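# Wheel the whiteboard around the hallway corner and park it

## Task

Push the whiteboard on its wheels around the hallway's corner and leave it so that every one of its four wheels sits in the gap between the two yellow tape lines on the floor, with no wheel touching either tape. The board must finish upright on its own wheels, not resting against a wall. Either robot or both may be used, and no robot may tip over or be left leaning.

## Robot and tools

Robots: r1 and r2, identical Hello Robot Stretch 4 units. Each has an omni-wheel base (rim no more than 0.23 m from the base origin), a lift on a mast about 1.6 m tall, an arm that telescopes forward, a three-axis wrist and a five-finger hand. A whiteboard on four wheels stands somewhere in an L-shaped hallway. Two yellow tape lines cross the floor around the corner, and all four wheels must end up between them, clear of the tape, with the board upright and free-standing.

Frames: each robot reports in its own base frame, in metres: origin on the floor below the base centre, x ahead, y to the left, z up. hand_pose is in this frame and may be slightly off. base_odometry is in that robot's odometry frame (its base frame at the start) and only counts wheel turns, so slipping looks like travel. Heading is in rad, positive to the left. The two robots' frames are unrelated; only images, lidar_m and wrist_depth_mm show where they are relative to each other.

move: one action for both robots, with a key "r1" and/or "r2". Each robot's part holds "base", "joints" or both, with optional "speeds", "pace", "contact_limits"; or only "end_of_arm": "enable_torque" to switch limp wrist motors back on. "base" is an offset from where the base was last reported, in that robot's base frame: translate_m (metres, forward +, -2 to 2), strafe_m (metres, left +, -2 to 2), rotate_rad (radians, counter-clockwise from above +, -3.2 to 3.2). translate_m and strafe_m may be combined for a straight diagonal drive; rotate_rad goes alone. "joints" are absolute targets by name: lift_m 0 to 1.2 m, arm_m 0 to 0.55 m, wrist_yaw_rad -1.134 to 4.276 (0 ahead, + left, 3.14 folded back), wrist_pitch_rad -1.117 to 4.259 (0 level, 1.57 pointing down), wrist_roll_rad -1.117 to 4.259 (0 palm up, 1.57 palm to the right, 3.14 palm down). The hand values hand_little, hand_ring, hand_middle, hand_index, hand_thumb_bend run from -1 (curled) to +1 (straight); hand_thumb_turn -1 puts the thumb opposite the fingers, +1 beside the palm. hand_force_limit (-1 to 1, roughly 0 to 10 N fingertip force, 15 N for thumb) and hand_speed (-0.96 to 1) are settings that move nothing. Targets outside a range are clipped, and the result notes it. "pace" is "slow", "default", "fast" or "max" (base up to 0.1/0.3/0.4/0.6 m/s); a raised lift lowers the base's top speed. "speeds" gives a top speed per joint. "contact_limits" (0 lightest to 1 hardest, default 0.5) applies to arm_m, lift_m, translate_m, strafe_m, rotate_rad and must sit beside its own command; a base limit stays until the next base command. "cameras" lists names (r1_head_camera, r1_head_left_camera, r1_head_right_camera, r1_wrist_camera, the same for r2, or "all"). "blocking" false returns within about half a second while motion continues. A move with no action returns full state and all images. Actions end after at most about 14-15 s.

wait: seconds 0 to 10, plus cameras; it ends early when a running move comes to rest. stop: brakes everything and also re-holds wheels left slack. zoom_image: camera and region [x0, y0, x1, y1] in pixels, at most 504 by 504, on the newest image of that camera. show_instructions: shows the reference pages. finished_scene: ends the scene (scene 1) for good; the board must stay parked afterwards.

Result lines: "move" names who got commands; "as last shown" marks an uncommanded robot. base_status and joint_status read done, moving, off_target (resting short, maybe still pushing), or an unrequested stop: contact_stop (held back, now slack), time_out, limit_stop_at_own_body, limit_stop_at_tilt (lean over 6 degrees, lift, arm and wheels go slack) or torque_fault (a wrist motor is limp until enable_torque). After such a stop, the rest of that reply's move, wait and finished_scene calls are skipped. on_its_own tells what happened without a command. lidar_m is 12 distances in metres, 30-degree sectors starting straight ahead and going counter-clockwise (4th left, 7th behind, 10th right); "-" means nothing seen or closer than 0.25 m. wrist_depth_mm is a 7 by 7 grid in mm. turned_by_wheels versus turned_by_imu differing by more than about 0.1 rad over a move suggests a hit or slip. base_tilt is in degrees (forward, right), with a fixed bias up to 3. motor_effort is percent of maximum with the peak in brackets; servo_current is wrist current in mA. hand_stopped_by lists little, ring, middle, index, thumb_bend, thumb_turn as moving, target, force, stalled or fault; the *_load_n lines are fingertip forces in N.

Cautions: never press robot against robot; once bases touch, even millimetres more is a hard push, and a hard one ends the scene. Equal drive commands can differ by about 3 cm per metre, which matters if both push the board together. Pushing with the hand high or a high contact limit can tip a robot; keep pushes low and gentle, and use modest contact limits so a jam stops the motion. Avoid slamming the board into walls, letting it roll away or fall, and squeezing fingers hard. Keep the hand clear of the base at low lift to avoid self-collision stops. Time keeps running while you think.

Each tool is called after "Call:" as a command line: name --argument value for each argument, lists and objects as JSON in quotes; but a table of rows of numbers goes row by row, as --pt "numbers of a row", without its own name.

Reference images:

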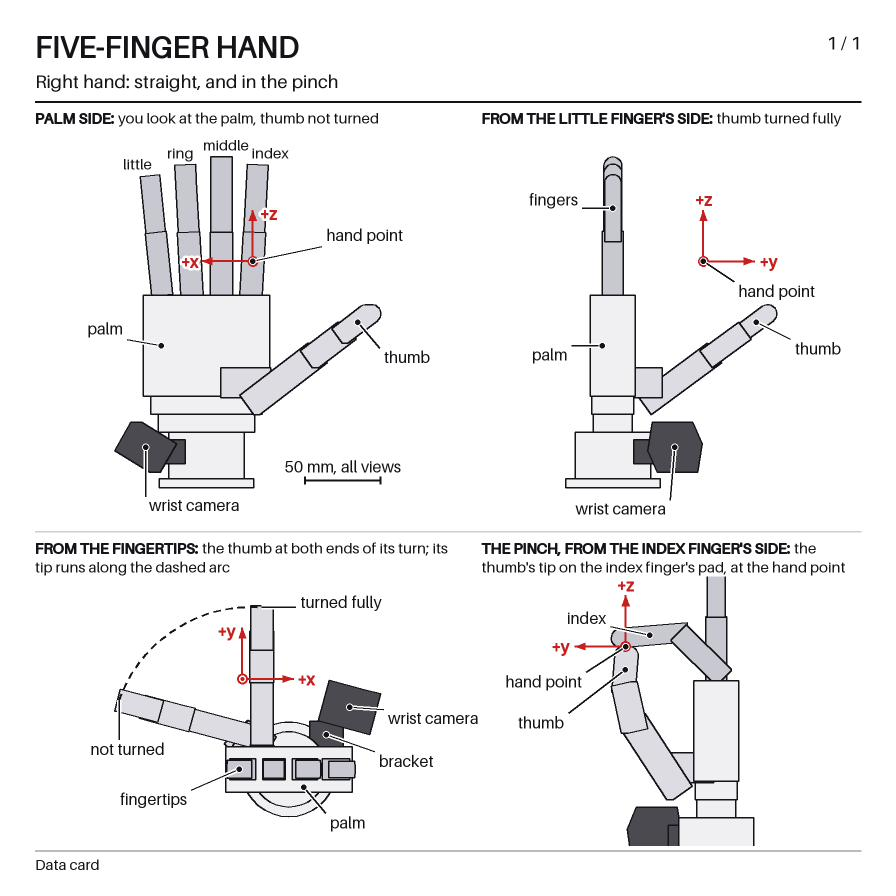

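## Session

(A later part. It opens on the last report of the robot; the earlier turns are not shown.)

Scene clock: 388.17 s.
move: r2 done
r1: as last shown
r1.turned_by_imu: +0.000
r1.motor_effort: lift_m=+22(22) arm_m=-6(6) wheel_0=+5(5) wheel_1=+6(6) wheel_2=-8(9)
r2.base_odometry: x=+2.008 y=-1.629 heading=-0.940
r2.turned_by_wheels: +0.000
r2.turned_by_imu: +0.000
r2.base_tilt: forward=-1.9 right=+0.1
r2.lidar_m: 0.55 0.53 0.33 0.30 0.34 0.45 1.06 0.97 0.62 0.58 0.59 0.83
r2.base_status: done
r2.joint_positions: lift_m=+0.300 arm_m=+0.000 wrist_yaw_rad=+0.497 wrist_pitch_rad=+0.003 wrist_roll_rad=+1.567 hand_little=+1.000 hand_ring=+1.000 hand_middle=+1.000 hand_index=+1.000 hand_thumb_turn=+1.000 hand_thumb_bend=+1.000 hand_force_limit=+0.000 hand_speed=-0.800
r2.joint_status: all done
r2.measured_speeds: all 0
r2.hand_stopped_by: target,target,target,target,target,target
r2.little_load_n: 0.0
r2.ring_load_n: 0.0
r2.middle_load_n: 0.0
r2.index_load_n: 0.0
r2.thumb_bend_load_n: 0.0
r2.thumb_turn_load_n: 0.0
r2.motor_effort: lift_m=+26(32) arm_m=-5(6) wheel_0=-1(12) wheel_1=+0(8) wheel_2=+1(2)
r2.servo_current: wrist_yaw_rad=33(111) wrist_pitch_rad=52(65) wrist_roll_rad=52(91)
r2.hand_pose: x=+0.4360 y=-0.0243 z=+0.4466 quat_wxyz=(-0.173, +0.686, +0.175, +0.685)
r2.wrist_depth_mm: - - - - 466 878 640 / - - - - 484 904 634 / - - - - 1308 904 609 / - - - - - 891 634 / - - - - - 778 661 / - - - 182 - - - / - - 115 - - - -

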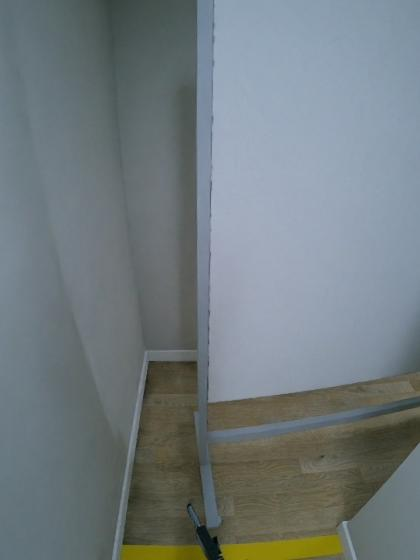

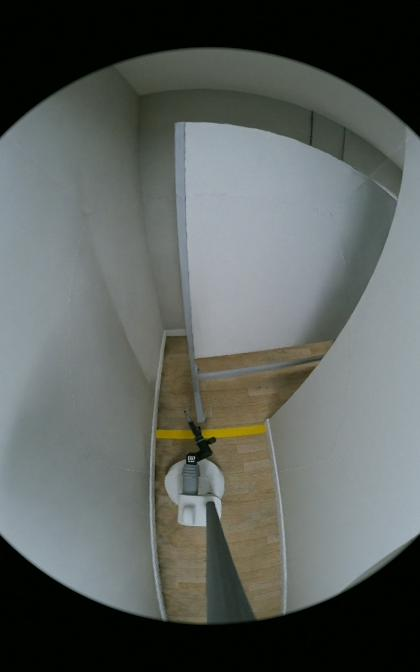

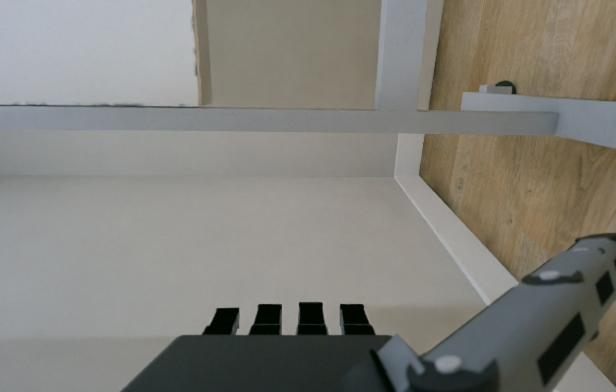

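Call:
move --r2 '{"joints": {"wrist_yaw_rad": 0.75, "lift_m": 0.345, "arm_m": 0.2}}' --cameras '["r2_head_camera", "r2_head_right_camera", "r2_wrist_camera", "r2_head_left_camera"]'

Scene clock: 422.53 s.
move: r2 done
r1: as last shown
r2.base_odometry: x=+2.008 y=-1.629 heading=-0.940
r2.turned_by_wheels: +0.000
r2.turned_by_imu: -0.001
r2.base_tilt: forward=-1.8 right=+0.0
r2.lidar_m: 0.51 0.50 0.35 0.30 0.33 0.45 1.03 0.93 0.62 0.58 0.61 0.83
r2.base_status: not commanded
r2.joint_positions: lift_m=+0.345 arm_m=+0.200 wrist_yaw_rad=+0.747 wrist_pitch_rad=+0.003 wrist_roll_rad=+1.567 hand_little=+1.000 hand_ring=+1.000 hand_middle=+1.000 hand_index=+1.000 hand_thumb_turn=+1.000 hand_thumb_bend=+1.000 hand_force_limit=+0.000 hand_speed=-0.800
r2.joint_status: all done
r2.measured_speeds: all 0
r2.hand_stopped_by: target,target,target,target,target,target
r2.little_load_n: 0.0
r2.ring_load_n: 0.0
r2.middle_load_n: 0.0
r2.index_load_n: 0.0
r2.thumb_bend_load_n: 0.0
r2.thumb_turn_load_n: 0.0
r2.motor_effort: lift_m=+26(35) arm_m=+8(10) wheel_0=-1(1) wheel_1=+0(1) wheel_2=+0(1)
r2.servo_current: wrist_yaw_rad=39(85) wrist_pitch_rad=59(72) wrist_roll_rad=59(72)
r2.hand_pose: x=+0.6334 y=+0.0419 z=+0.4915 quat_wxyz=(-0.256, +0.659, +0.259, +0.658)
r2.wrist_depth_mm: 246 249 - - - 286 257 / - - - - - 917 691 / - - - - - 866 691 / - - - - - - 668 / - - - - - - - / - - - 182 - - - / - - 115 - - - -
pictures: r2_head_camera, r2_head_left_camera, r2_head_right_camera, r2_wrist_camera

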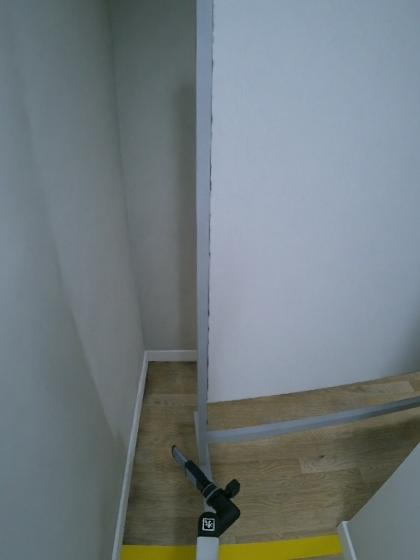

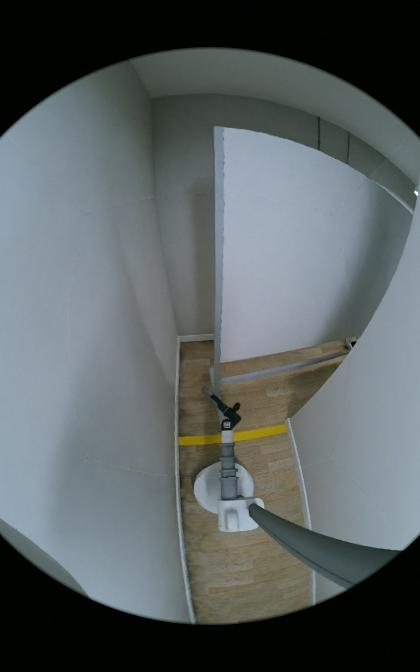

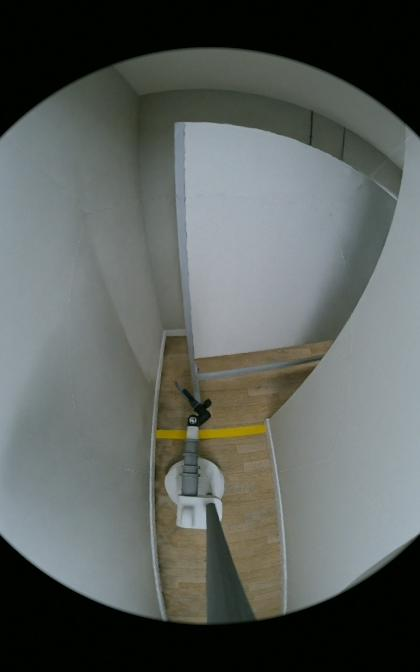

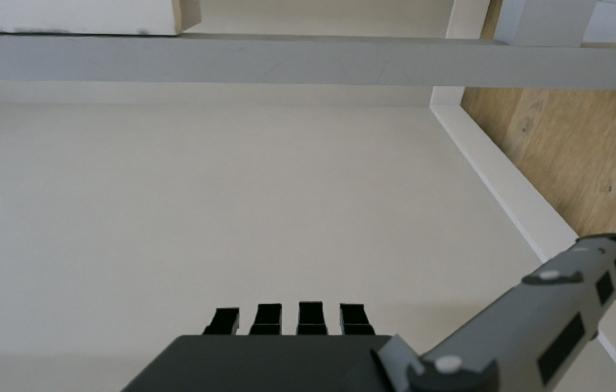

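Call:
move --r2 '{"joints": {"wrist_yaw_rad": 0.62, "arm_m": 0.29}, "contact_limits": {"arm_m": 0.1}, "pace": "slow"}' --cameras '["r2_head_camera", "r2_wrist_camera"]'

Call:
zoom_image --camera "r2_head_camera" --region '[130, 380, 290, 540]'

Scene clock: 437.57 s.
move: r2 done
r1: as last shown
r2.base_odometry: x=+2.008 y=-1.629 heading=-0.940
r2.turned_by_wheels: +0.000
r2.turned_by_imu: +0.000
r2.base_tilt: forward=-1.9 right=+0.1
r2.lidar_m: 0.52 0.53 0.35 0.30 0.33 0.43 1.06 0.95 0.65 0.58 0.61 0.85
r2.base_status: not commanded
r2.joint_positions: lift_m=+0.345 arm_m=+0.290 wrist_yaw_rad=+0.623 wrist_pitch_rad=+0.003 wrist_roll_rad=+1.567 hand_little=+1.000 hand_ring=+1.000 hand_middle=+1.000 hand_index=+1.000 hand_thumb_turn=+1.000 hand_thumb_bend=+1.000 hand_force_limit=+0.000 hand_speed=-0.800
r2.joint_status: all done
r2.measured_speeds: all 0
r2.hand_stopped_by: target,target,target,target,target,target
r2.little_load_n: 0.0
r2.ring_load_n: 0.0
r2.middle_load_n: 0.0
r2.index_load_n: 0.0
r2.thumb_bend_load_n: 0.0
r2.thumb_turn_load_n: 0.0
r2.motor_effort: lift_m=+26(27) arm_m=+8(10) wheel_0=-1(1) wheel_1=-1(1) wheel_2=+0(0)
r2.servo_current: wrist_yaw_rad=39(85) wrist_pitch_rad=59(85) wrist_roll_rad=33(65)
r2.contact_limits: arm_m 0.1
r2.hand_pose: x=+0.7265 y=+0.0093 z=+0.4915 quat_wxyz=(-0.215, +0.674, +0.218, +0.672)
r2.wrist_depth_mm: 180 202 - - - 866 732 / 190 196 - - - 904 224 / 201 204 - - - 917 224 / - - - - - - - / - - - - - - 691 / - - - 182 - - - / - - 115 - - - -

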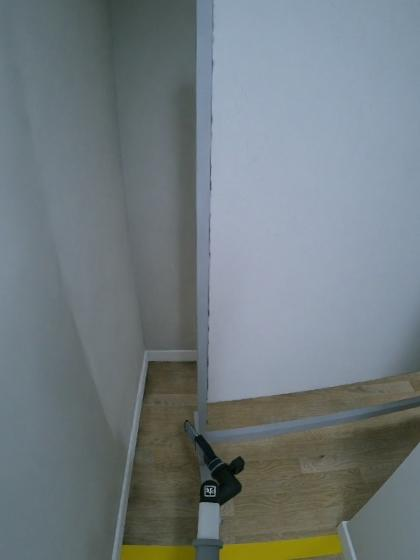

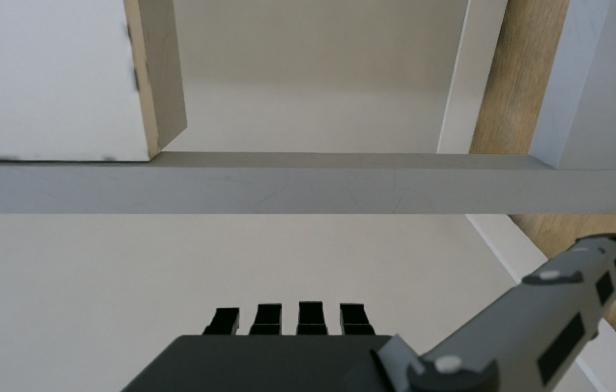

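Scaled by 3.150 from the camera's image (finer frame: 1200x1600).

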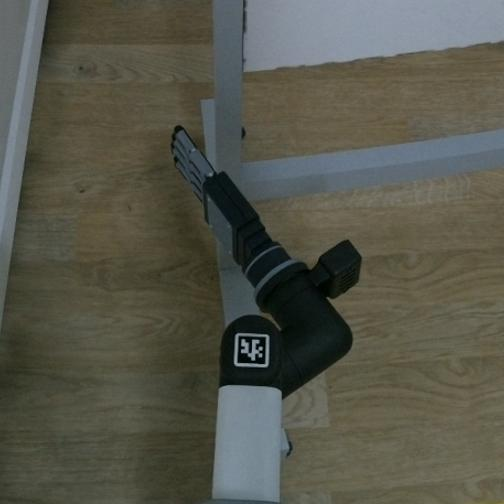

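Call:
move --r2 '{"joints": {"arm_m": 0.338}, "contact_limits": {"arm_m": 0.1}, "pace": "slow"}' --cameras '["r2_head_camera", "r2_wrist_camera"]'

Call:
zoom_image --camera "r2_head_camera" --region '[130, 380, 290, 540]'

Scene clock: 449.57 s.
move: r2 done
r1: as last shown
r2.base_odometry: x=+2.008 y=-1.629 heading=-0.940
r2.turned_by_wheels: +0.000
r2.turned_by_imu: +0.000
r2.base_tilt: forward=-1.9 right=+0.0
r2.lidar_m: 0.54 0.50 0.34 0.30 0.33 0.43 1.03 0.95 0.63 0.58 0.59 0.84
r2.base_status: not commanded
r2.joint_positions: lift_m=+0.345 arm_m=+0.338 wrist_yaw_rad=+0.623 wrist_pitch_rad=+0.003 wrist_roll_rad=+1.567 hand_little=+1.000 hand_ring=+1.000 hand_middle=+1.000 hand_index=+1.000 hand_thumb_turn=+1.000 hand_thumb_bend=+1.000 hand_force_limit=+0.000 hand_speed=-0.800
r2.joint_status: all done
r2.measured_speeds: all 0
r2.hand_stopped_by: target,target,target,target,target,target
r2.little_load_n: 0.0
r2.ring_load_n: 0.0
r2.middle_load_n: 0.0
r2.index_load_n: 0.0
r2.thumb_bend_load_n: 0.0
r2.thumb_turn_load_n: 0.0
r2.motor_effort: lift_m=+26(27) arm_m=+8(10) wheel_0=-1(1) wheel_1=+0(1) wheel_2=+0(0)
r2.servo_current: wrist_yaw_rad=39(52) wrist_pitch_rad=46(91) wrist_roll_rad=39(65)
r2.contact_limits: arm_m 0.1
r2.hand_pose: x=+0.7745 y=+0.0093 z=+0.4915 quat_wxyz=(-0.215, +0.674, +0.218, +0.672)
r2.wrist_depth_mm: 138 173 - - - 854 691 / 146 186 - - - 891 661 / 154 186 - - - 917 691 / 165 169 179 181 183 197 200 / 170 171 174 176 178 180 179 / - - - 182 - - - / - - 115 - - - -

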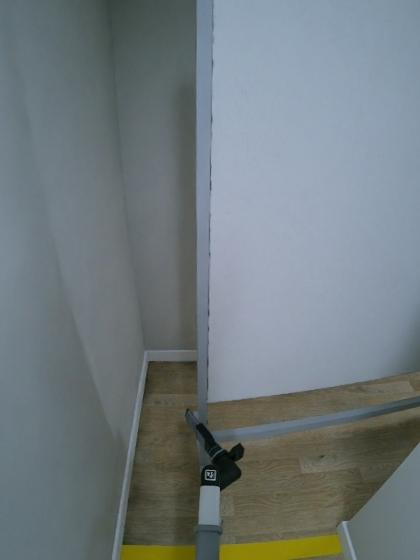

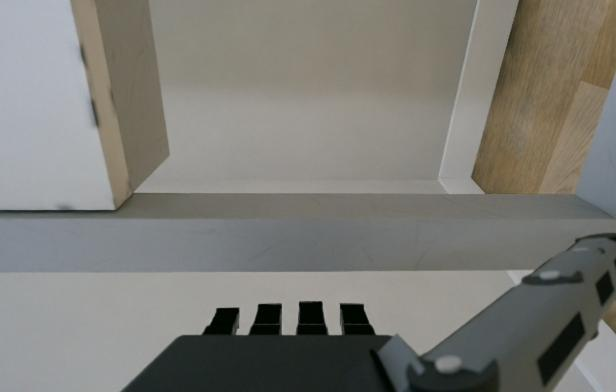

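Scaled by 3.150 from the camera's image (finer frame: 1200x1600).

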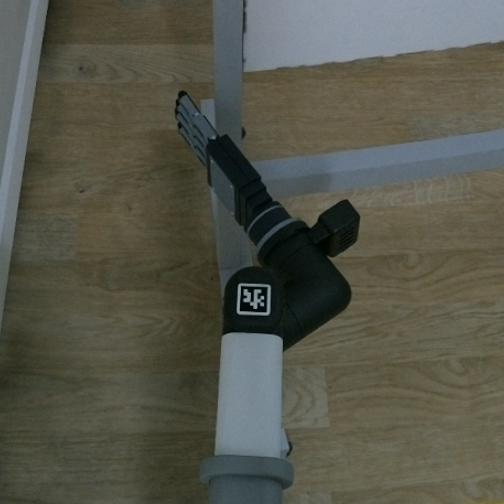

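Call:
move --r2 '{"joints": {"arm_m": 0.357}, "contact_limits": {"arm_m": 0.0}, "pace": "slow"}' --cameras '[]'

Call:
move --r2 '{"joints": {"hand_force_limit": -0.7, "hand_speed": -0.9, "hand_index": -0.25, "hand_middle": -0.25, "hand_ring": -0.25, "hand_little": -0.25}}' --cameras '["r2_head_camera", "r2_wrist_camera"]'

Call:
zoom_image --camera "r2_head_camera" --region '[130, 380, 290, 540]'

Scene clock: 464.10 s.
move: r2 done
r1: as last shown
r2.base_odometry: x=+2.008 y=-1.629 heading=-0.940
r2.turned_by_wheels: +0.000
r2.turned_by_imu: +0.000
r2.base_tilt: forward=-1.8 right=+0.1
r2.lidar_m: 0.48 0.52 0.33 0.31 0.32 0.44 1.03 0.96 0.63 0.57 0.63 0.83
r2.base_status: not commanded
r2.joint_positions: lift_m=+0.345 arm_m=+0.357 wrist_yaw_rad=+0.623 wrist_pitch_rad=+0.003 wrist_roll_rad=+1.567 hand_little=+1.000 hand_ring=+1.000 hand_middle=+1.000 hand_index=+1.000 hand_thumb_turn=+1.000 hand_thumb_bend=+1.000 hand_force_limit=+0.000 hand_speed=-0.800
r2.joint_status: all done
r2.measured_speeds: all 0
r2.hand_stopped_by: target,target,target,target,target,target
r2.little_load_n: 0.0
r2.ring_load_n: 0.0
r2.middle_load_n: 0.0
r2.index_load_n: 0.0
r2.thumb_bend_load_n: 0.0
r2.thumb_turn_load_n: 0.0
r2.motor_effort: lift_m=+26(26) arm_m=+9(10) wheel_0=-1(1) wheel_1=-1(1) wheel_2=+0(0)
r2.servo_current: wrist_yaw_rad=33(46) wrist_pitch_rad=39(72) wrist_roll_rad=52(59)
r2.contact_limits: arm_m 0
r2.hand_pose: x=+0.7935 y=+0.0093 z=+0.4915 quat_wxyz=(-0.215, +0.674, +0.218, +0.672)
r2.wrist_depth_mm: 123 173 - - - 831 691 / 131 173 - - - 854 661 / 136 174 - - - 917 691 / 146 174 - - - 809 661 / 152 154 156 159 160 160 - / 159 160 162 164 163 166 - / - - 115 - - - -

Scene clock: 468.77 s.
move: r2 off_target
r1: as last shown
r2.base_odometry: x=+2.008 y=-1.629 heading=-0.940
r2.turned_by_wheels: +0.000
r2.turned_by_imu: +0.002
r2.base_tilt: forward=-1.9 right=+0.1
r2.lidar_m: 0.52 0.52 0.32 0.29 0.33 0.44 1.04 0.91 0.65 0.58 0.59 0.85
r2.base_status: not commanded
r2.joint_positions: lift_m=+0.345 arm_m=+0.357 wrist_yaw_rad=+0.623 wrist_pitch_rad=+0.003 wrist_roll_rad=+1.567 hand_little=+0.433 hand_ring=+0.451 hand_middle=+0.470 hand_index=+0.488 hand_thumb_turn=+1.000 hand_thumb_bend=+1.000 hand_force_limit=-0.700 hand_speed=-0.900
r2.joint_status: hand_little off_target (ended at +0.433, target -0.250); hand_ring off_target (ended at +0.451, target -0.250); hand_middle off_target (ended at +0.470, target -0.250); hand_index off_target (ended at +0.488, target -0.250); the others done
r2.measured_speeds: all 0
r2.hand_stopped_by: force,force,force,force,target,target
r2.little_load_n: 1.0
r2.ring_load_n: 0.0
r2.middle_load_n: 0.0
r2.index_load_n: 0.5
r2.thumb_bend_load_n: -0.5
r2.thumb_turn_load_n: 0.0
r2.motor_effort: lift_m=+26(27) arm_m=+8(9) wheel_0=-1(1) wheel_1=-1(1) wheel_2=+0(0)
r2.servo_current: wrist_yaw_rad=39(46) wrist_pitch_rad=39(72) wrist_roll_rad=33(65)
r2.contact_limits: arm_m 0
r2.hand_pose: x=+0.7935 y=+0.0093 z=+0.4915 quat_wxyz=(-0.215, +0.674, +0.218, +0.672)
r2.wrist_depth_mm: 122 172 - - - 820 699 / 128 173 - - - 866 661 / 135 174 - - - 917 691 / 145 164 166 167 178 809 634 / 152 153 155 156 158 160 159 / 157 - 160 162 163 - - / - - 115 - - - -

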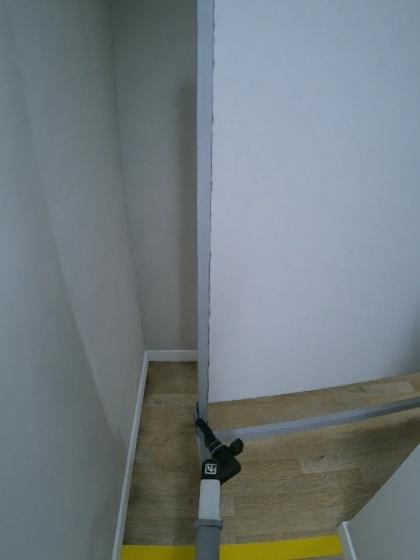

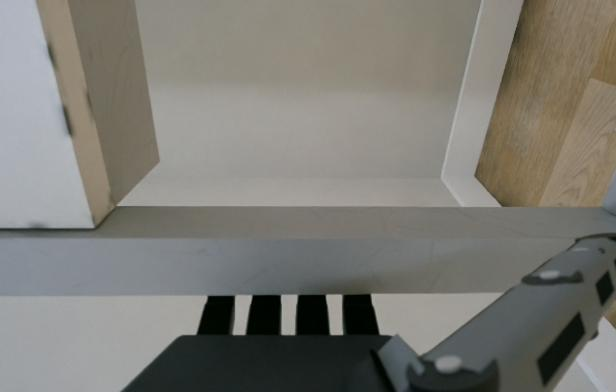

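Scaled by 3.150 from the camera's image (finer frame: 1200x1600).

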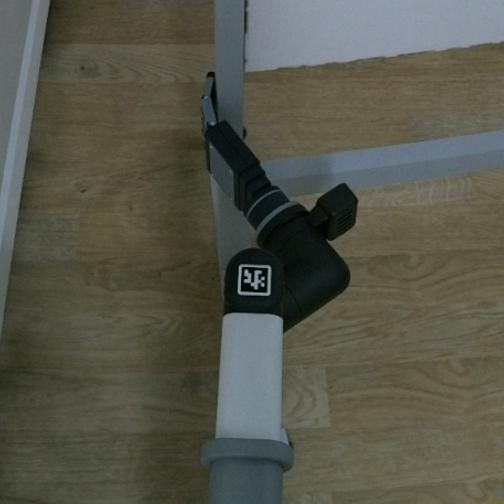

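Call:
move --r2 '{"joints": {"hand_speed": -0.5, "hand_index": 1, "hand_middle": 1, "hand_ring": 1, "hand_little": 1}}' --cameras '[]'

Call:
move --r2 '{"joints": {"arm_m": 0.378, "wrist_yaw_rad": 0.67}, "contact_limits": {"arm_m": 0.0}, "pace": "slow"}' --cameras '["r2_wrist_camera"]'

Call:
move --r2 '{"joints": {"hand_force_limit": -0.7, "hand_speed": -0.9, "hand_index": -0.35, "hand_middle": -0.35, "hand_ring": -0.35, "hand_little": -0.35}}' --cameras '["r2_head_camera", "r2_wrist_camera"]'

Call:
zoom_image --camera "r2_head_camera" --region '[130, 380, 290, 540]'

Scene clock: 479.60 s.
move: r2 done
r1: as last shown
r1.middle_load_n: 0.5
r1.thumb_bend_load_n: -0.5
r2.base_odometry: x=+2.008 y=-1.629 heading=-0.940
r2.turned_by_wheels: +0.000
r2.turned_by_imu: -0.002
r2.base_tilt: forward=-1.8 right=+0.0
r2.lidar_m: 0.52 0.51 0.35 0.30 0.31 0.44 1.05 0.94 0.65 0.58 0.60 0.82
r2.base_status: not commanded
r2.joint_positions: lift_m=+0.345 arm_m=+0.357 wrist_yaw_rad=+0.623 wrist_pitch_rad=+0.003 wrist_roll_rad=+1.567 hand_little=+1.000 hand_ring=+1.000 hand_middle=+1.000 hand_index=+1.000 hand_thumb_turn=+1.000 hand_thumb_bend=+1.000 hand_force_limit=-0.700 hand_speed=-0.500
r2.joint_status: all done
r2.measured_speeds: all 0
r2.hand_stopped_by: target,target,target,target,target,target
r2.little_load_n: 0.0
r2.ring_load_n: 0.0
r2.middle_load_n: 0.0
r2.index_load_n: 0.0
r2.thumb_bend_load_n: 0.0
r2.thumb_turn_load_n: 0.0
r2.motor_effort: lift_m=+26(26) arm_m=+9(9) wheel_0=-1(1) wheel_1=+0(1) wheel_2=+0(0)
r2.servo_current: wrist_yaw_rad=39(46) wrist_pitch_rad=33(65) wrist_roll_rad=46(52)
r2.contact_limits: arm_m 0
r2.hand_pose: x=+0.7935 y=+0.0093 z=+0.4915 quat_wxyz=(-0.215, +0.674, +0.218, +0.672)
r2.wrist_depth_mm: 122 173 - - - 820 691 / 130 173 - - - 878 661 / 135 174 - - - 904 691 / 146 170 - - - 809 661 / 151 153 154 157 159 160 - / 158 160 162 164 163 167 - / - - 115 - - - -

Scene clock: 480.80 s.
move: r2 done
r1.base_odometry: x=-1.600 y=-2.471 heading=-1.967
r1.turned_by_wheels: +0.000
r1.turned_by_imu: +0.000
r1.base_tilt: forward=+1.1 right=+0.1
r1.lidar_m: 0.76 0.29 0.31 0.72 0.79 1.15 1.10 0.45 0.34 0.33 0.35 0.52
r1.base_status: not commanded
r1.joint_positions: lift_m=+0.144 arm_m=+0.000 wrist_yaw_rad=+3.239 wrist_pitch_rad=+0.003 wrist_roll_rad=+0.000 hand_little=+1.000 hand_ring=+1.000 hand_middle=+1.000 hand_index=+1.000 hand_thumb_turn=+1.000 hand_thumb_bend=+1.000 hand_force_limit=+0.000 hand_speed=-0.800
r1.joint_status: not commanded
r1.measured_speeds: all 0
r1.hand_stopped_by: target,target,target,target,target,target
r1.little_load_n: 0.0
r1.ring_load_n: 0.0
r1.middle_load_n: 0.0
r1.index_load_n: 0.0
r1.thumb_bend_load_n: -0.5
r1.thumb_turn_load_n: 0.0
r1.motor_effort: lift_m=+22(23) arm_m=-6(6) wheel_0=+5(5) wheel_1=+5(6) wheel_2=-9(9)
r1.servo_current: wrist_yaw_rad=46(52) wrist_pitch_rad=39(59) wrist_roll_rad=20(52)
r1.hand_pose: x=-0.0610 y=+0.0961 z=+0.3813 quat_wxyz=(-0.523, -0.524, +0.476, +0.474)
r1.wrist_depth_mm: - 132 133 - - - - / - 118 170 - - - - / - 128 181 - - - - / 139 138 - - - - - / 220 - 1366 1756 1863 - - / 220 - 121 130 - - - / 220 - - - - - 661
r2.base_odometry: x=+2.008 y=-1.629 heading=-0.940
r2.turned_by_wheels: +0.000
r2.turned_by_imu: +0.000
r2.base_tilt: forward=-1.8 right=+0.1
r2.lidar_m: 0.52 0.48 0.35 0.30 0.33 0.46 1.04 0.91 0.66 0.59 0.61 0.85
r2.base_status: not commanded
r2.joint_positions: lift_m=+0.345 arm_m=+0.378 wrist_yaw_rad=+0.667 wrist_pitch_rad=+0.003 wrist_roll_rad=+1.567 hand_little=+1.000 hand_ring=+1.000 hand_middle=+1.000 hand_index=+1.000 hand_thumb_turn=+1.000 hand_thumb_bend=+1.000 hand_force_limit=-0.700 hand_speed=-0.500
r2.joint_status: all done
r2.measured_speeds: all 0
r2.hand_stopped_by: target,target,target,target,target,target
r2.little_load_n: 0.0
r2.ring_load_n: 0.0
r2.middle_load_n: 0.5
r2.index_load_n: 0.0
r2.thumb_bend_load_n: 0.0
r2.thumb_turn_load_n: 0.0
r2.motor_effort: lift_m=+26(27) arm_m=+8(10) wheel_0=-1(1) wheel_1=-1(1) wheel_2=+0(0)
r2.servo_current: wrist_yaw_rad=33(59) wrist_pitch_rad=59(65) wrist_roll_rad=39(52)
r2.contact_limits: arm_m 0
r2.hand_pose: x=+0.8139 y=+0.0208 z=+0.4915 quat_wxyz=(-0.230, +0.669, +0.233, +0.667)
r2.wrist_depth_mm: 127 161 - - - 820 699 / 127 162 - - - 866 661 / 121 174 - - - 917 699 / 124 153 - - - 809 661 / 129 138 133 135 135 137 144 / 135 135 137 140 142 - - / - - 115 - - - -

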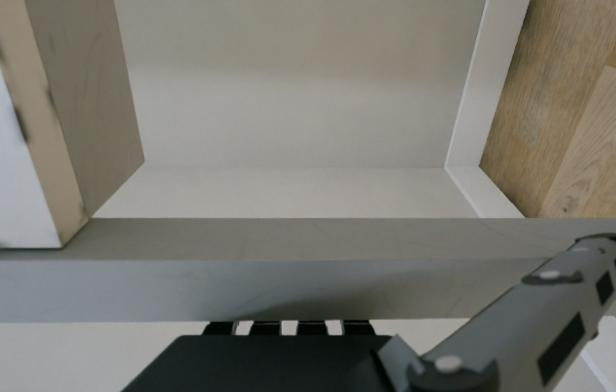

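Scene clock: 485.80 s.
move: r2 off_target
r1: as last shown
r1.thumb_bend_load_n: 0.0
r2.base_odometry: x=+2.008 y=-1.629 heading=-0.940
r2.turned_by_wheels: +0.000
r2.turned_by_imu: +0.001
r2.base_tilt: forward=-1.9 right=+0.1
r2.lidar_m: 0.53 0.51 0.36 0.30 0.33 0.44 1.00 0.95 0.63 0.59 0.61 0.84
r2.base_status: not commanded
r2.joint_positions: lift_m=+0.345 arm_m=+0.378 wrist_yaw_rad=+0.668 wrist_pitch_rad=+0.003 wrist_roll_rad=+1.567 hand_little=+0.032 hand_ring=+0.069 hand_middle=+0.097 hand_index=+0.144 hand_thumb_turn=+1.000 hand_thumb_bend=+1.000 hand_force_limit=-0.700 hand_speed=-0.900
r2.joint_status: hand_little off_target (ended at +0.032, target -0.350); hand_ring off_target (ended at +0.069, target -0.350); hand_middle off_target (ended at +0.097, target -0.350); hand_index off_target (ended at +0.144, target -0.350); the others done
r2.measured_speeds: all 0
r2.hand_stopped_by: force,force,force,force,target,target
r2.little_load_n: 2.0
r2.ring_load_n: 0.5
r2.middle_load_n: 0.0
r2.index_load_n: 0.0
r2.thumb_bend_load_n: 0.0
r2.thumb_turn_load_n: 0.0
r2.motor_effort: lift_m=+26(27) arm_m=+7(9) wheel_0=-1(1) wheel_1=-1(1) wheel_2=+0(1)
r2.servo_current: wrist_yaw_rad=39(52) wrist_pitch_rad=39(72) wrist_roll_rad=46(72)
r2.contact_limits: arm_m 0
r2.hand_pose: x=+0.8139 y=+0.0211 z=+0.4915 quat_wxyz=(-0.230, +0.669, +0.233, +0.667)
r2.wrist_depth_mm: 126 161 - - - 809 683 / 126 161 - - - 866 668 / 120 173 - - - 917 699 / 122 146 - 149 - 809 661 / 126 131 131 133 133 135 - / 133 134 136 139 141 - - / - - 115 - - - -

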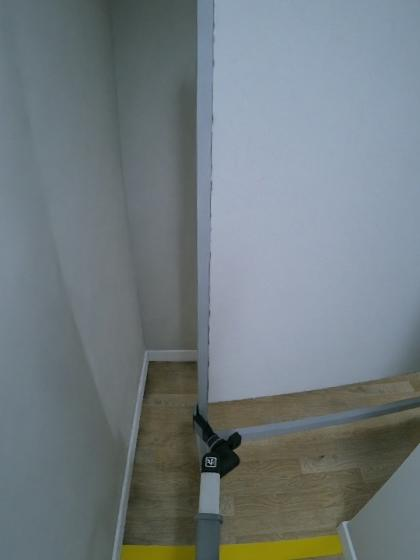

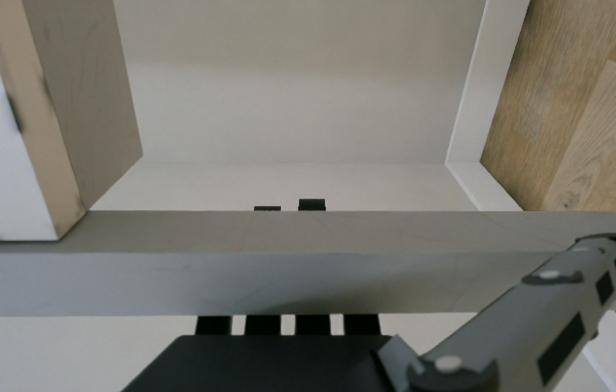

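Scaled by 3.150 from the camera's image (finer frame: 1200x1600).

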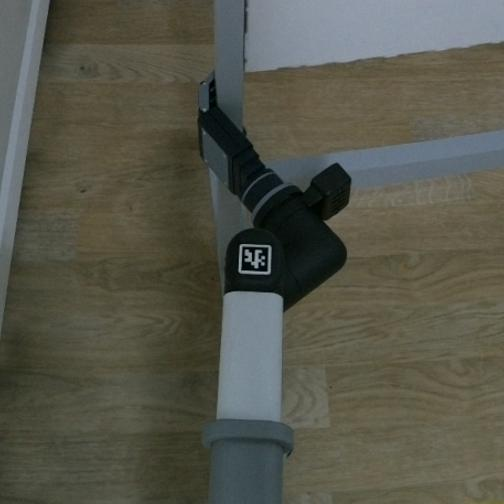

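Call:
move --r2 '{"joints": {"hand_speed": -0.6, "hand_thumb_turn": -1}}' --cameras '[]'

Call:
move --r2 '{"joints": {"hand_speed": -0.85, "hand_thumb_bend": 0.1}}' --cameras '["r2_head_camera", "r2_wrist_camera"]'

Call:
zoom_image --camera "r2_head_camera" --region '[130, 380, 290, 540]'

Scene clock: 495.73 s.
move: r2 done
r1: as last shown
r2.base_odometry: x=+2.008 y=-1.629 heading=-0.940
r2.turned_by_wheels: +0.000
r2.turned_by_imu: +0.000
r2.base_tilt: forward=-1.8 right=+0.1
r2.lidar_m: 0.52 0.50 0.36 0.31 0.31 0.41 1.03 0.93 0.59 0.58 0.61 0.82
r2.base_status: not commanded
r2.joint_positions: lift_m=+0.345 arm_m=+0.378 wrist_yaw_rad=+0.668 wrist_pitch_rad=+0.003 wrist_roll_rad=+1.567 hand_little=+0.032 hand_ring=+0.069 hand_middle=+0.097 hand_index=+0.144 hand_thumb_turn=-1.000 hand_thumb_bend=+1.000 hand_force_limit=-0.700 hand_speed=-0.600
r2.joint_status: all done
r2.measured_speeds: all 0
r2.hand_stopped_by: force,force,force,force,target,target
r2.little_load_n: 2.5
r2.ring_load_n: 0.5
r2.middle_load_n: 0.0
r2.index_load_n: 0.0
r2.thumb_bend_load_n: 0.0
r2.thumb_turn_load_n: 0.0
r2.motor_effort: lift_m=+26(26) arm_m=+8(8) wheel_0=-1(1) wheel_1=-1(1) wheel_2=+0(1)
r2.servo_current: wrist_yaw_rad=46(46) wrist_pitch_rad=46(78) wrist_roll_rad=65(65)
r2.contact_limits: arm_m 0
r2.hand_pose: x=+0.8139 y=+0.0211 z=+0.4915 quat_wxyz=(-0.230, +0.669, +0.233, +0.667)
r2.wrist_depth_mm: 126 160 - - - 809 691 / 127 161 - 114 - 866 668 / 120 173 - - - 917 691 / 122 146 - - - 820 668 / 126 132 131 132 - 136 137 / 133 134 136 139 - 141 145 / - - 115 - - - -

Scene clock: 500.27 s.
move: r2 done
r1: as last shown
r2.base_odometry: x=+2.008 y=-1.629 heading=-0.940
r2.turned_by_wheels: +0.000
r2.turned_by_imu: +0.000
r2.base_tilt: forward=-1.8 right=+0.0
r2.lidar_m: 0.50 0.49 0.34 0.31 0.33 0.44 1.03 0.96 0.62 0.58 0.60 0.80
r2.base_status: not commanded
r2.joint_positions: lift_m=+0.345 arm_m=+0.378 wrist_yaw_rad=+0.668 wrist_pitch_rad=+0.003 wrist_roll_rad=+1.567 hand_little=+0.032 hand_ring=+0.069 hand_middle=+0.097 hand_index=+0.144 hand_thumb_turn=-1.000 hand_thumb_bend=+0.106 hand_force_limit=-0.700 hand_speed=-0.850
r2.joint_status: all done
r2.measured_speeds: all 0
r2.hand_stopped_by: force,force,force,force,force,target
r2.little_load_n: 2.5
r2.ring_load_n: 1.0
r2.middle_load_n: 0.0
r2.index_load_n: 0.0
r2.thumb_bend_load_n: 2.5
r2.thumb_turn_load_n: 0.5
r2.motor_effort: lift_m=+26(27) arm_m=+7(8) wheel_0=-1(1) wheel_1=+0(1) wheel_2=+0(1)
r2.servo_current: wrist_yaw_rad=46(46) wrist_pitch_rad=59(72) wrist_roll_rad=59(78)
r2.contact_limits: arm_m 0
r2.hand_pose: x=+0.8139 y=+0.0211 z=+0.4915 quat_wxyz=(-0.230, +0.669, +0.233, +0.667)
r2.wrist_depth_mm: 119 160 - - - 820 699 / 120 160 - - - 866 699 / 114 172 - - - 917 691 / 122 146 - 148 - 809 661 / 127 131 131 132 137 135 136 / 133 134 136 139 - 141 144 / - - 115 - - - -

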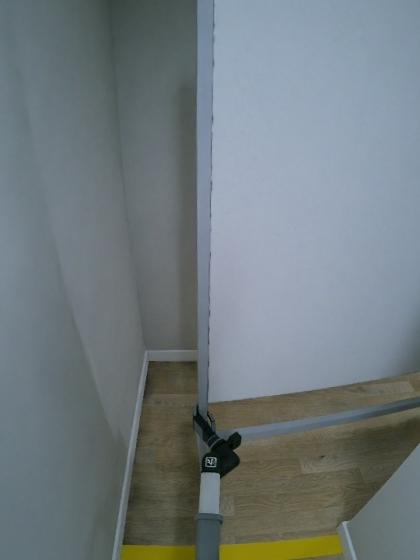

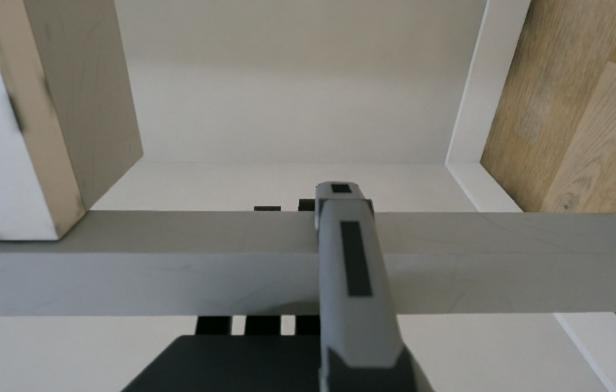

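Scaled by 3.150 from the camera's image (finer frame: 1200x1600).

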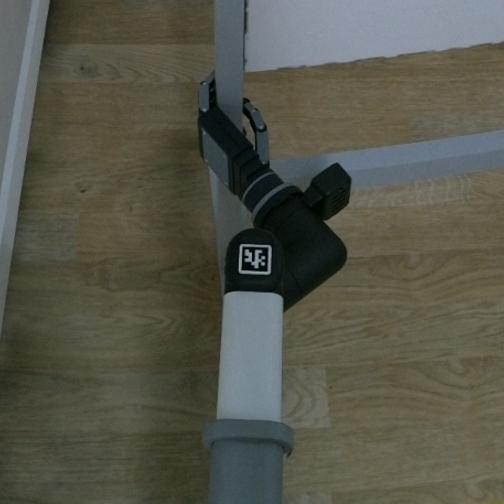

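Call:
move --r2 '{"joints": {"hand_speed": -0.85, "hand_thumb_bend": 0.25}}' --r1 '{"base": {"translate_m": -0.45, "strafe_m": 0.14}, "joints": {"lift_m": 0.3}}' --cameras '["r1_head_camera"]'

Call:
move --r1 '{"joints": {"wrist_yaw_rad": 0.62}}' --cameras '[]'

Call:
move --r1 '{"joints": {"wrist_roll_rad": 1.57, "lift_m": 0.345}}' --cameras '["r1_head_camera", "r1_wrist_camera", "r1_head_left_camera"]'

Scene clock: 526.60 s.
move: r1 done; r2 done
r1.base_odometry: x=-1.298 y=-2.110 heading=-1.967
r1.turned_by_wheels: +0.000
r1.turned_by_imu: -0.002
r1.base_tilt: forward=+1.0 right=+0.1
r1.lidar_m: 0.66 0.85 0.64 0.62 0.68 0.96 1.45 0.60 0.46 0.42 0.46 0.66
r1.base_status: done
r1.joint_positions: lift_m=+0.300 arm_m=+0.000 wrist_yaw_rad=+3.239 wrist_pitch_rad=+0.003 wrist_roll_rad=+0.000 hand_little=+1.000 hand_ring=+1.000 hand_middle=+1.000 hand_index=+1.000 hand_thumb_turn=+1.000 hand_thumb_bend=+1.000 hand_force_limit=+0.000 hand_speed=-0.800
r1.joint_status: all done
r1.measured_speeds: all 0
r1.hand_stopped_by: target,target,target,target,target,target
r1.little_load_n: 0.0
r1.ring_load_n: 0.0
r1.middle_load_n: 0.0
r1.index_load_n: 0.0
r1.thumb_bend_load_n: 0.0
r1.thumb_turn_load_n: 0.0
r1.motor_effort: lift_m=+26(30) arm_m=-6(6) wheel_0=-1(10) wheel_1=-1(6) wheel_2=+0(12)
r1.servo_current: wrist_yaw_rad=39(52) wrist_pitch_rad=39(65) wrist_roll_rad=39(52)
r1.hand_pose: x=-0.0610 y=+0.0961 z=+0.5375 quat_wxyz=(-0.523, -0.524, +0.476, +0.474)
r1.wrist_depth_mm: - 132 138 - - - - / - 119 168 - - - - / - 128 180 - - - - / 139 138 - - - - - / 220 - - - - - - / 220 - 121 129 - - - / 220 - - - - - -
r2.base_odometry: x=+2.008 y=-1.629 heading=-0.940
r2.turned_by_wheels: +0.000
r2.turned_by_imu: +0.000
r2.base_tilt: forward=-1.9 right=+0.0
r2.lidar_m: 0.49 0.50 0.34 0.31 0.33 0.44 1.05 0.95 0.65 0.60 0.62 0.84
r2.base_status: not commanded
r2.joint_positions: lift_m=+0.345 arm_m=+0.378 wrist_yaw_rad=+0.668 wrist_pitch_rad=+0.003 wrist_roll_rad=+1.567 hand_little=+0.032 hand_ring=+0.069 hand_middle=+0.097 hand_index=+0.144 hand_thumb_turn=-1.000 hand_thumb_bend=+0.250 hand_force_limit=-0.700 hand_speed=-0.850
r2.joint_status: all done
r2.measured_speeds: all 0
r2.hand_stopped_by: force,force,force,force,target,target
r2.little_load_n: 1.5
r2.ring_load_n: 0.0
r2.middle_load_n: 0.0
r2.index_load_n: 0.0
r2.thumb_bend_load_n: 0.0
r2.thumb_turn_load_n: 0.5
r2.motor_effort: lift_m=+26(27) arm_m=+7(8) wheel_0=-1(1) wheel_1=+0(1) wheel_2=+0(1)
r2.servo_current: wrist_yaw_rad=33(46) wrist_pitch_rad=46(72) wrist_roll_rad=46(59)
r2.contact_limits: arm_m 0
r2.hand_pose: x=+0.8139 y=+0.0211 z=+0.4915 quat_wxyz=(-0.230, +0.669, +0.233, +0.667)
r2.wrist_depth_mm: 126 160 - - - 820 699 / 127 161 - - - 866 654 / 120 173 - - - 904 699 / 122 146 - - - 809 668 / 127 131 130 132 136 135 136 / 132 134 137 139 - 141 145 / - - 115 - - - -

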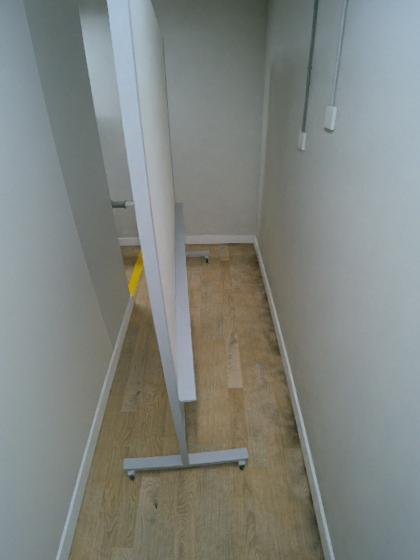

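Scene clock: 528.70 s.
move: r1 done
r1.base_odometry: x=-1.298 y=-2.110 heading=-1.967
r1.turned_by_wheels: +0.000
r1.turned_by_imu: +0.000
r1.base_tilt: forward=+1.0 right=+0.1
r1.lidar_m: 0.66 0.86 0.65 0.63 0.67 0.98 1.44 0.61 0.47 0.44 0.47 0.68
r1.base_status: not commanded
r1.joint_positions: lift_m=+0.300 arm_m=+0.000 wrist_yaw_rad=+0.622 wrist_pitch_rad=+0.003 wrist_roll_rad=+0.000 hand_little=+1.000 hand_ring=+1.000 hand_middle=+1.000 hand_index=+1.000 hand_thumb_turn=+1.000 hand_thumb_bend=+1.000 hand_force_limit=+0.000 hand_speed=-0.800
r1.joint_status: all done
r1.measured_speeds: all 0
r1.hand_stopped_by: target,target,target,target,target,target
r1.little_load_n: 0.0
r1.ring_load_n: 0.0
r1.middle_load_n: 0.0
r1.index_load_n: 0.0
r1.thumb_bend_load_n: 0.0
r1.thumb_turn_load_n: 0.0
r1.motor_effort: lift_m=+26(26) arm_m=-6(6) wheel_0=-2(2) wheel_1=+0(1) wheel_2=+0(0)
r1.servo_current: wrist_yaw_rad=39(124) wrist_pitch_rad=52(65) wrist_roll_rad=7(59)
r1.hand_pose: x=+0.4201 y=+0.0330 z=+0.5375 quat_wxyz=(+0.323, +0.323, +0.630, +0.628)
r1.wrist_depth_mm: - - - 1205 384 - - / - - - 1229 387 - - / - - - - 397 - - / - - - - 413 - - / - - - 223 404 - - / - - 121 129 - - - / - - - - - - 976
r2: as last shown
r2.little_load_n: 2.0
r2.ring_load_n: 0.5
r2.thumb_turn_load_n: 0.0
r2.contact_limits: arm_m 0

Scene clock: 530.20 s.
move: r1 done
r1.base_odometry: x=-1.298 y=-2.110 heading=-1.967
r1.turned_by_wheels: +0.000
r1.turned_by_imu: +0.000
r1.base_tilt: forward=+1.1 right=+0.1
r1.lidar_m: 0.67 0.86 0.65 0.63 0.67 0.97 1.45 0.61 0.46 0.43 0.46 0.69
r1.base_status: not commanded
r1.joint_positions: lift_m=+0.345 arm_m=+0.000 wrist_yaw_rad=+0.622 wrist_pitch_rad=+0.003 wrist_roll_rad=+1.568 hand_little=+1.000 hand_ring=+1.000 hand_middle=+1.000 hand_index=+1.000 hand_thumb_turn=+1.000 hand_thumb_bend=+1.000 hand_force_limit=+0.000 hand_speed=-0.800
r1.joint_status: all done
r1.measured_speeds: all 0
r1.hand_stopped_by: target,target,target,target,target,target
r1.little_load_n: 0.0
r1.ring_load_n: 0.0
r1.middle_load_n: 0.0
r1.index_load_n: 0.0
r1.thumb_bend_load_n: 0.0
r1.thumb_turn_load_n: 0.0
r1.motor_effort: lift_m=+26(30) arm_m=-6(6) wheel_0=-1(2) wheel_1=+0(1) wheel_2=+0(1)
r1.servo_current: wrist_yaw_rad=46(52) wrist_pitch_rad=46(72) wrist_roll_rad=26(65)
r1.hand_pose: x=+0.4370 y=+0.0090 z=+0.4916 quat_wxyz=(-0.215, +0.674, +0.217, +0.673)
r1.wrist_depth_mm: - - - - 1281 904 661 / - - 399 - 539 854 647 / 373 382 387 392 404 820 504 / - - - - - 931 - / - - - - - - - / - - 121 129 - - - / - - - - - - 640
r2: as last shown
r2.thumb_turn_load_n: 0.5
r2.contact_limits: arm_m 0
pictures: r1_head_camera, r1_head_left_camera, r1_wrist_camera

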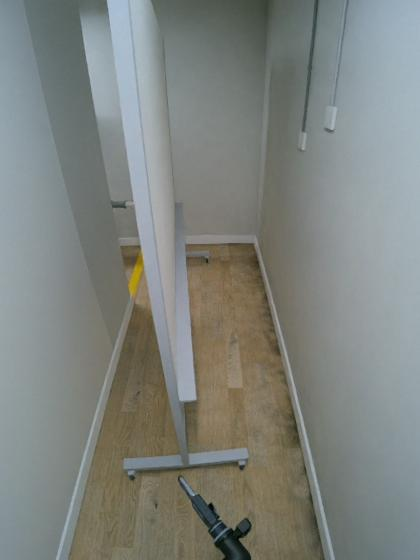

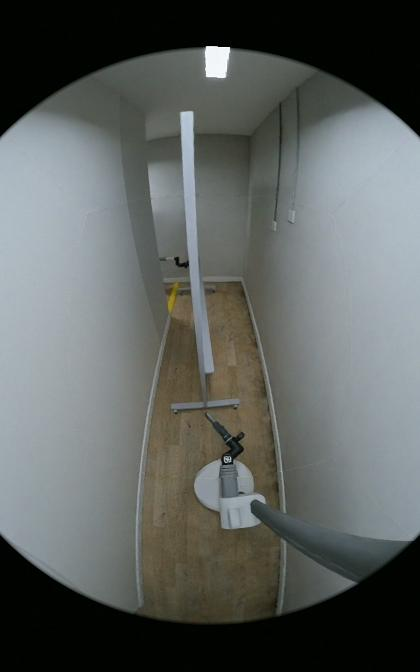

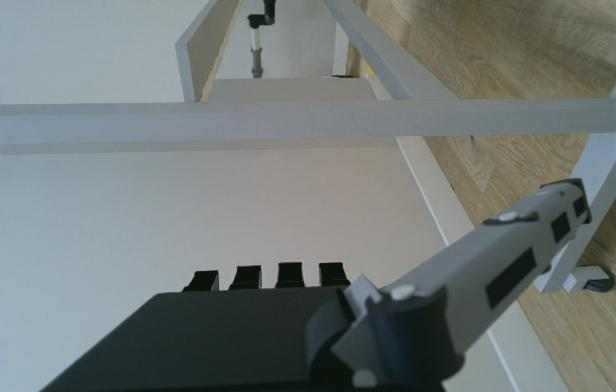

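Call:
move --r1 '{"base": {"strafe_m": 0.066}}' --cameras '[]'

Call:
move --r1 '{"joints": {"arm_m": 0.19}, "contact_limits": {"arm_m": 0.0}, "pace": "slow"}' --cameras '["r1_head_camera", "r1_wrist_camera"]'

Scene clock: 538.77 s.
move: r1 done
r1.base_odometry: x=-1.237 y=-2.136 heading=-1.967
r1.turned_by_wheels: +0.000
r1.turned_by_imu: +0.000
r1.base_tilt: forward=+1.1 right=+0.1
r1.lidar_m: 0.66 0.77 0.58 0.56 0.60 0.85 1.68 0.70 0.52 0.50 0.53 0.79
r1.base_status: done
r1.joint_positions: lift_m=+0.345 arm_m=+0.000 wrist_yaw_rad=+0.622 wrist_pitch_rad=+0.003 wrist_roll_rad=+1.568 hand_little=+1.000 hand_ring=+1.000 hand_middle=+1.000 hand_index=+1.000 hand_thumb_turn=+1.000 hand_thumb_bend=+1.000 hand_force_limit=+0.000 hand_speed=-0.800
r1.joint_status: not commanded
r1.measured_speeds: all 0
r1.hand_stopped_by: target,target,target,target,target,target
r1.little_load_n: 0.0
r1.ring_load_n: 0.0
r1.middle_load_n: 0.0
r1.index_load_n: 0.0
r1.thumb_bend_load_n: 0.0
r1.thumb_turn_load_n: 0.0
r1.motor_effort: lift_m=+26(27) arm_m=-6(6) wheel_0=+1(9) wheel_1=-1(9) wheel_2=+1(3)
r1.servo_current: wrist_yaw_rad=39(52) wrist_pitch_rad=39(65) wrist_roll_rad=33(65)
r1.hand_pose: x=+0.4370 y=+0.0089 z=+0.4916 quat_wxyz=(-0.215, +0.674, +0.217, +0.673)
r1.wrist_depth_mm: 332 340 349 - 362 768 615 / 336 343 351 359 1205 820 621 / - - - - - 917 676 / - - - - - 878 - / - - - - - - - / - - 121 130 - - - / - - - - - - 627
r2: as last shown
r2.thumb_turn_load_n: 0.0
r2.contact_limits: arm_m 0

Scene clock: 541.97 s.
move: r1 done
r1.base_odometry: x=-1.237 y=-2.136 heading=-1.967
r1.turned_by_wheels: +0.000
r1.turned_by_imu: +0.000
r1.base_tilt: forward=+1.1 right=+0.1
r1.lidar_m: 0.65 0.78 0.58 0.56 0.58 0.85 1.69 0.69 0.53 0.50 0.54 0.76
r1.base_status: not commanded
r1.joint_positions: lift_m=+0.345 arm_m=+0.189 wrist_yaw_rad=+0.622 wrist_pitch_rad=+0.003 wrist_roll_rad=+1.568 hand_little=+1.000 hand_ring=+1.000 hand_middle=+1.000 hand_index=+1.000 hand_thumb_turn=+1.000 hand_thumb_bend=+1.000 hand_force_limit=+0.000 hand_speed=-0.800
r1.joint_status: all done
r1.measured_speeds: all 0
r1.hand_stopped_by: target,target,target,target,target,target
r1.little_load_n: 0.0
r1.ring_load_n: 0.0
r1.middle_load_n: 0.0
r1.index_load_n: 0.0
r1.thumb_bend_load_n: 0.0
r1.thumb_turn_load_n: 0.0
r1.motor_effort: lift_m=+26(27) arm_m=+9(11) wheel_0=+1(2) wheel_1=+0(1) wheel_2=+1(1)
r1.servo_current: wrist_yaw_rad=46(52) wrist_pitch_rad=52(65) wrist_roll_rad=26(52)
r1.contact_limits: arm_m 0
r1.hand_pose: x=+0.6263 y=+0.0089 z=+0.4916 quat_wxyz=(-0.215, +0.674, +0.217, +0.673)
r1.wrist_depth_mm: - - - - 1708 842 661 / - 276 - - 1366 - 609 / 196 198 200 202 205 209 213 / 195 198 203 206 211 220 - / - - - - - - - / - - 121 130 - - - / - - - - - - 615
r2: as last shown
r2.contact_limits: arm_m 0

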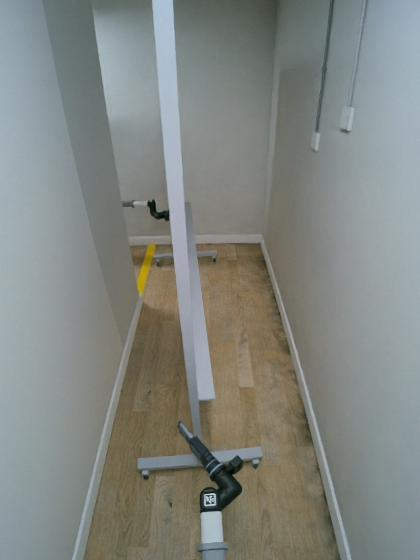

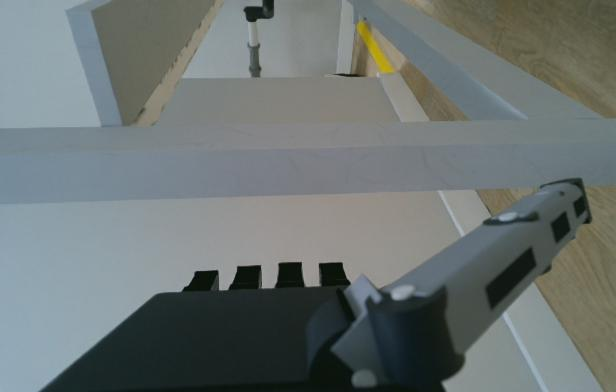

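Call:
move --r1 '{"joints": {"arm_m": 0.238, "wrist_yaw_rad": 0.65}, "contact_limits": {"arm_m": 0.0}, "pace": "slow"}' --cameras '["r1_wrist_camera"]'

Scene clock: 554.17 s.
move: r1 done
r1.base_odometry: x=-1.237 y=-2.136 heading=-1.967
r1.turned_by_wheels: +0.000
r1.turned_by_imu: +0.000
r1.base_tilt: forward=+1.1 right=+0.1
r1.lidar_m: 0.65 0.75 0.57 0.55 0.60 0.86 1.67 0.67 0.51 0.50 0.54 0.80
r1.base_status: not commanded
r1.joint_positions: lift_m=+0.345 arm_m=+0.237 wrist_yaw_rad=+0.648 wrist_pitch_rad=+0.003 wrist_roll_rad=+1.568 hand_little=+1.000 hand_ring=+1.000 hand_middle=+1.000 hand_index=+1.000 hand_thumb_turn=+1.000 hand_thumb_bend=+1.000 hand_force_limit=+0.000 hand_speed=-0.800
r1.joint_status: all done
r1.measured_speeds: all 0
r1.hand_stopped_by: target,target,target,target,target,target
r1.little_load_n: 0.0
r1.ring_load_n: 0.0
r1.middle_load_n: 0.0
r1.index_load_n: 0.0
r1.thumb_bend_load_n: 0.0
r1.thumb_turn_load_n: 0.0
r1.motor_effort: lift_m=+26(27) arm_m=+9(11) wheel_0=+1(2) wheel_1=+0(1) wheel_2=+1(1)
r1.servo_current: wrist_yaw_rad=39(72) wrist_pitch_rad=52(72) wrist_roll_rad=46(46)
r1.contact_limits: arm_m 0
r1.hand_pose: x=+0.6740 y=+0.0159 z=+0.4916 quat_wxyz=(-0.224, +0.671, +0.226, +0.670)
r1.wrist_depth_mm: - - - - 1708 809 661 / - - - - 1308 - 615 / - 208 - - 1078 904 - / 151 155 157 160 163 165 - / 157 161 167 170 172 - - / - - 121 130 - - - / - - - - - - 615
r2: as last shown
r2.thumb_bend_load_n: -0.5
r2.thumb_turn_load_n: 0.5
r2.contact_limits: arm_m 0

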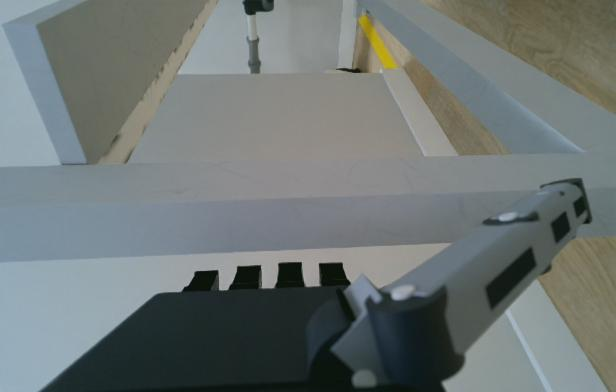

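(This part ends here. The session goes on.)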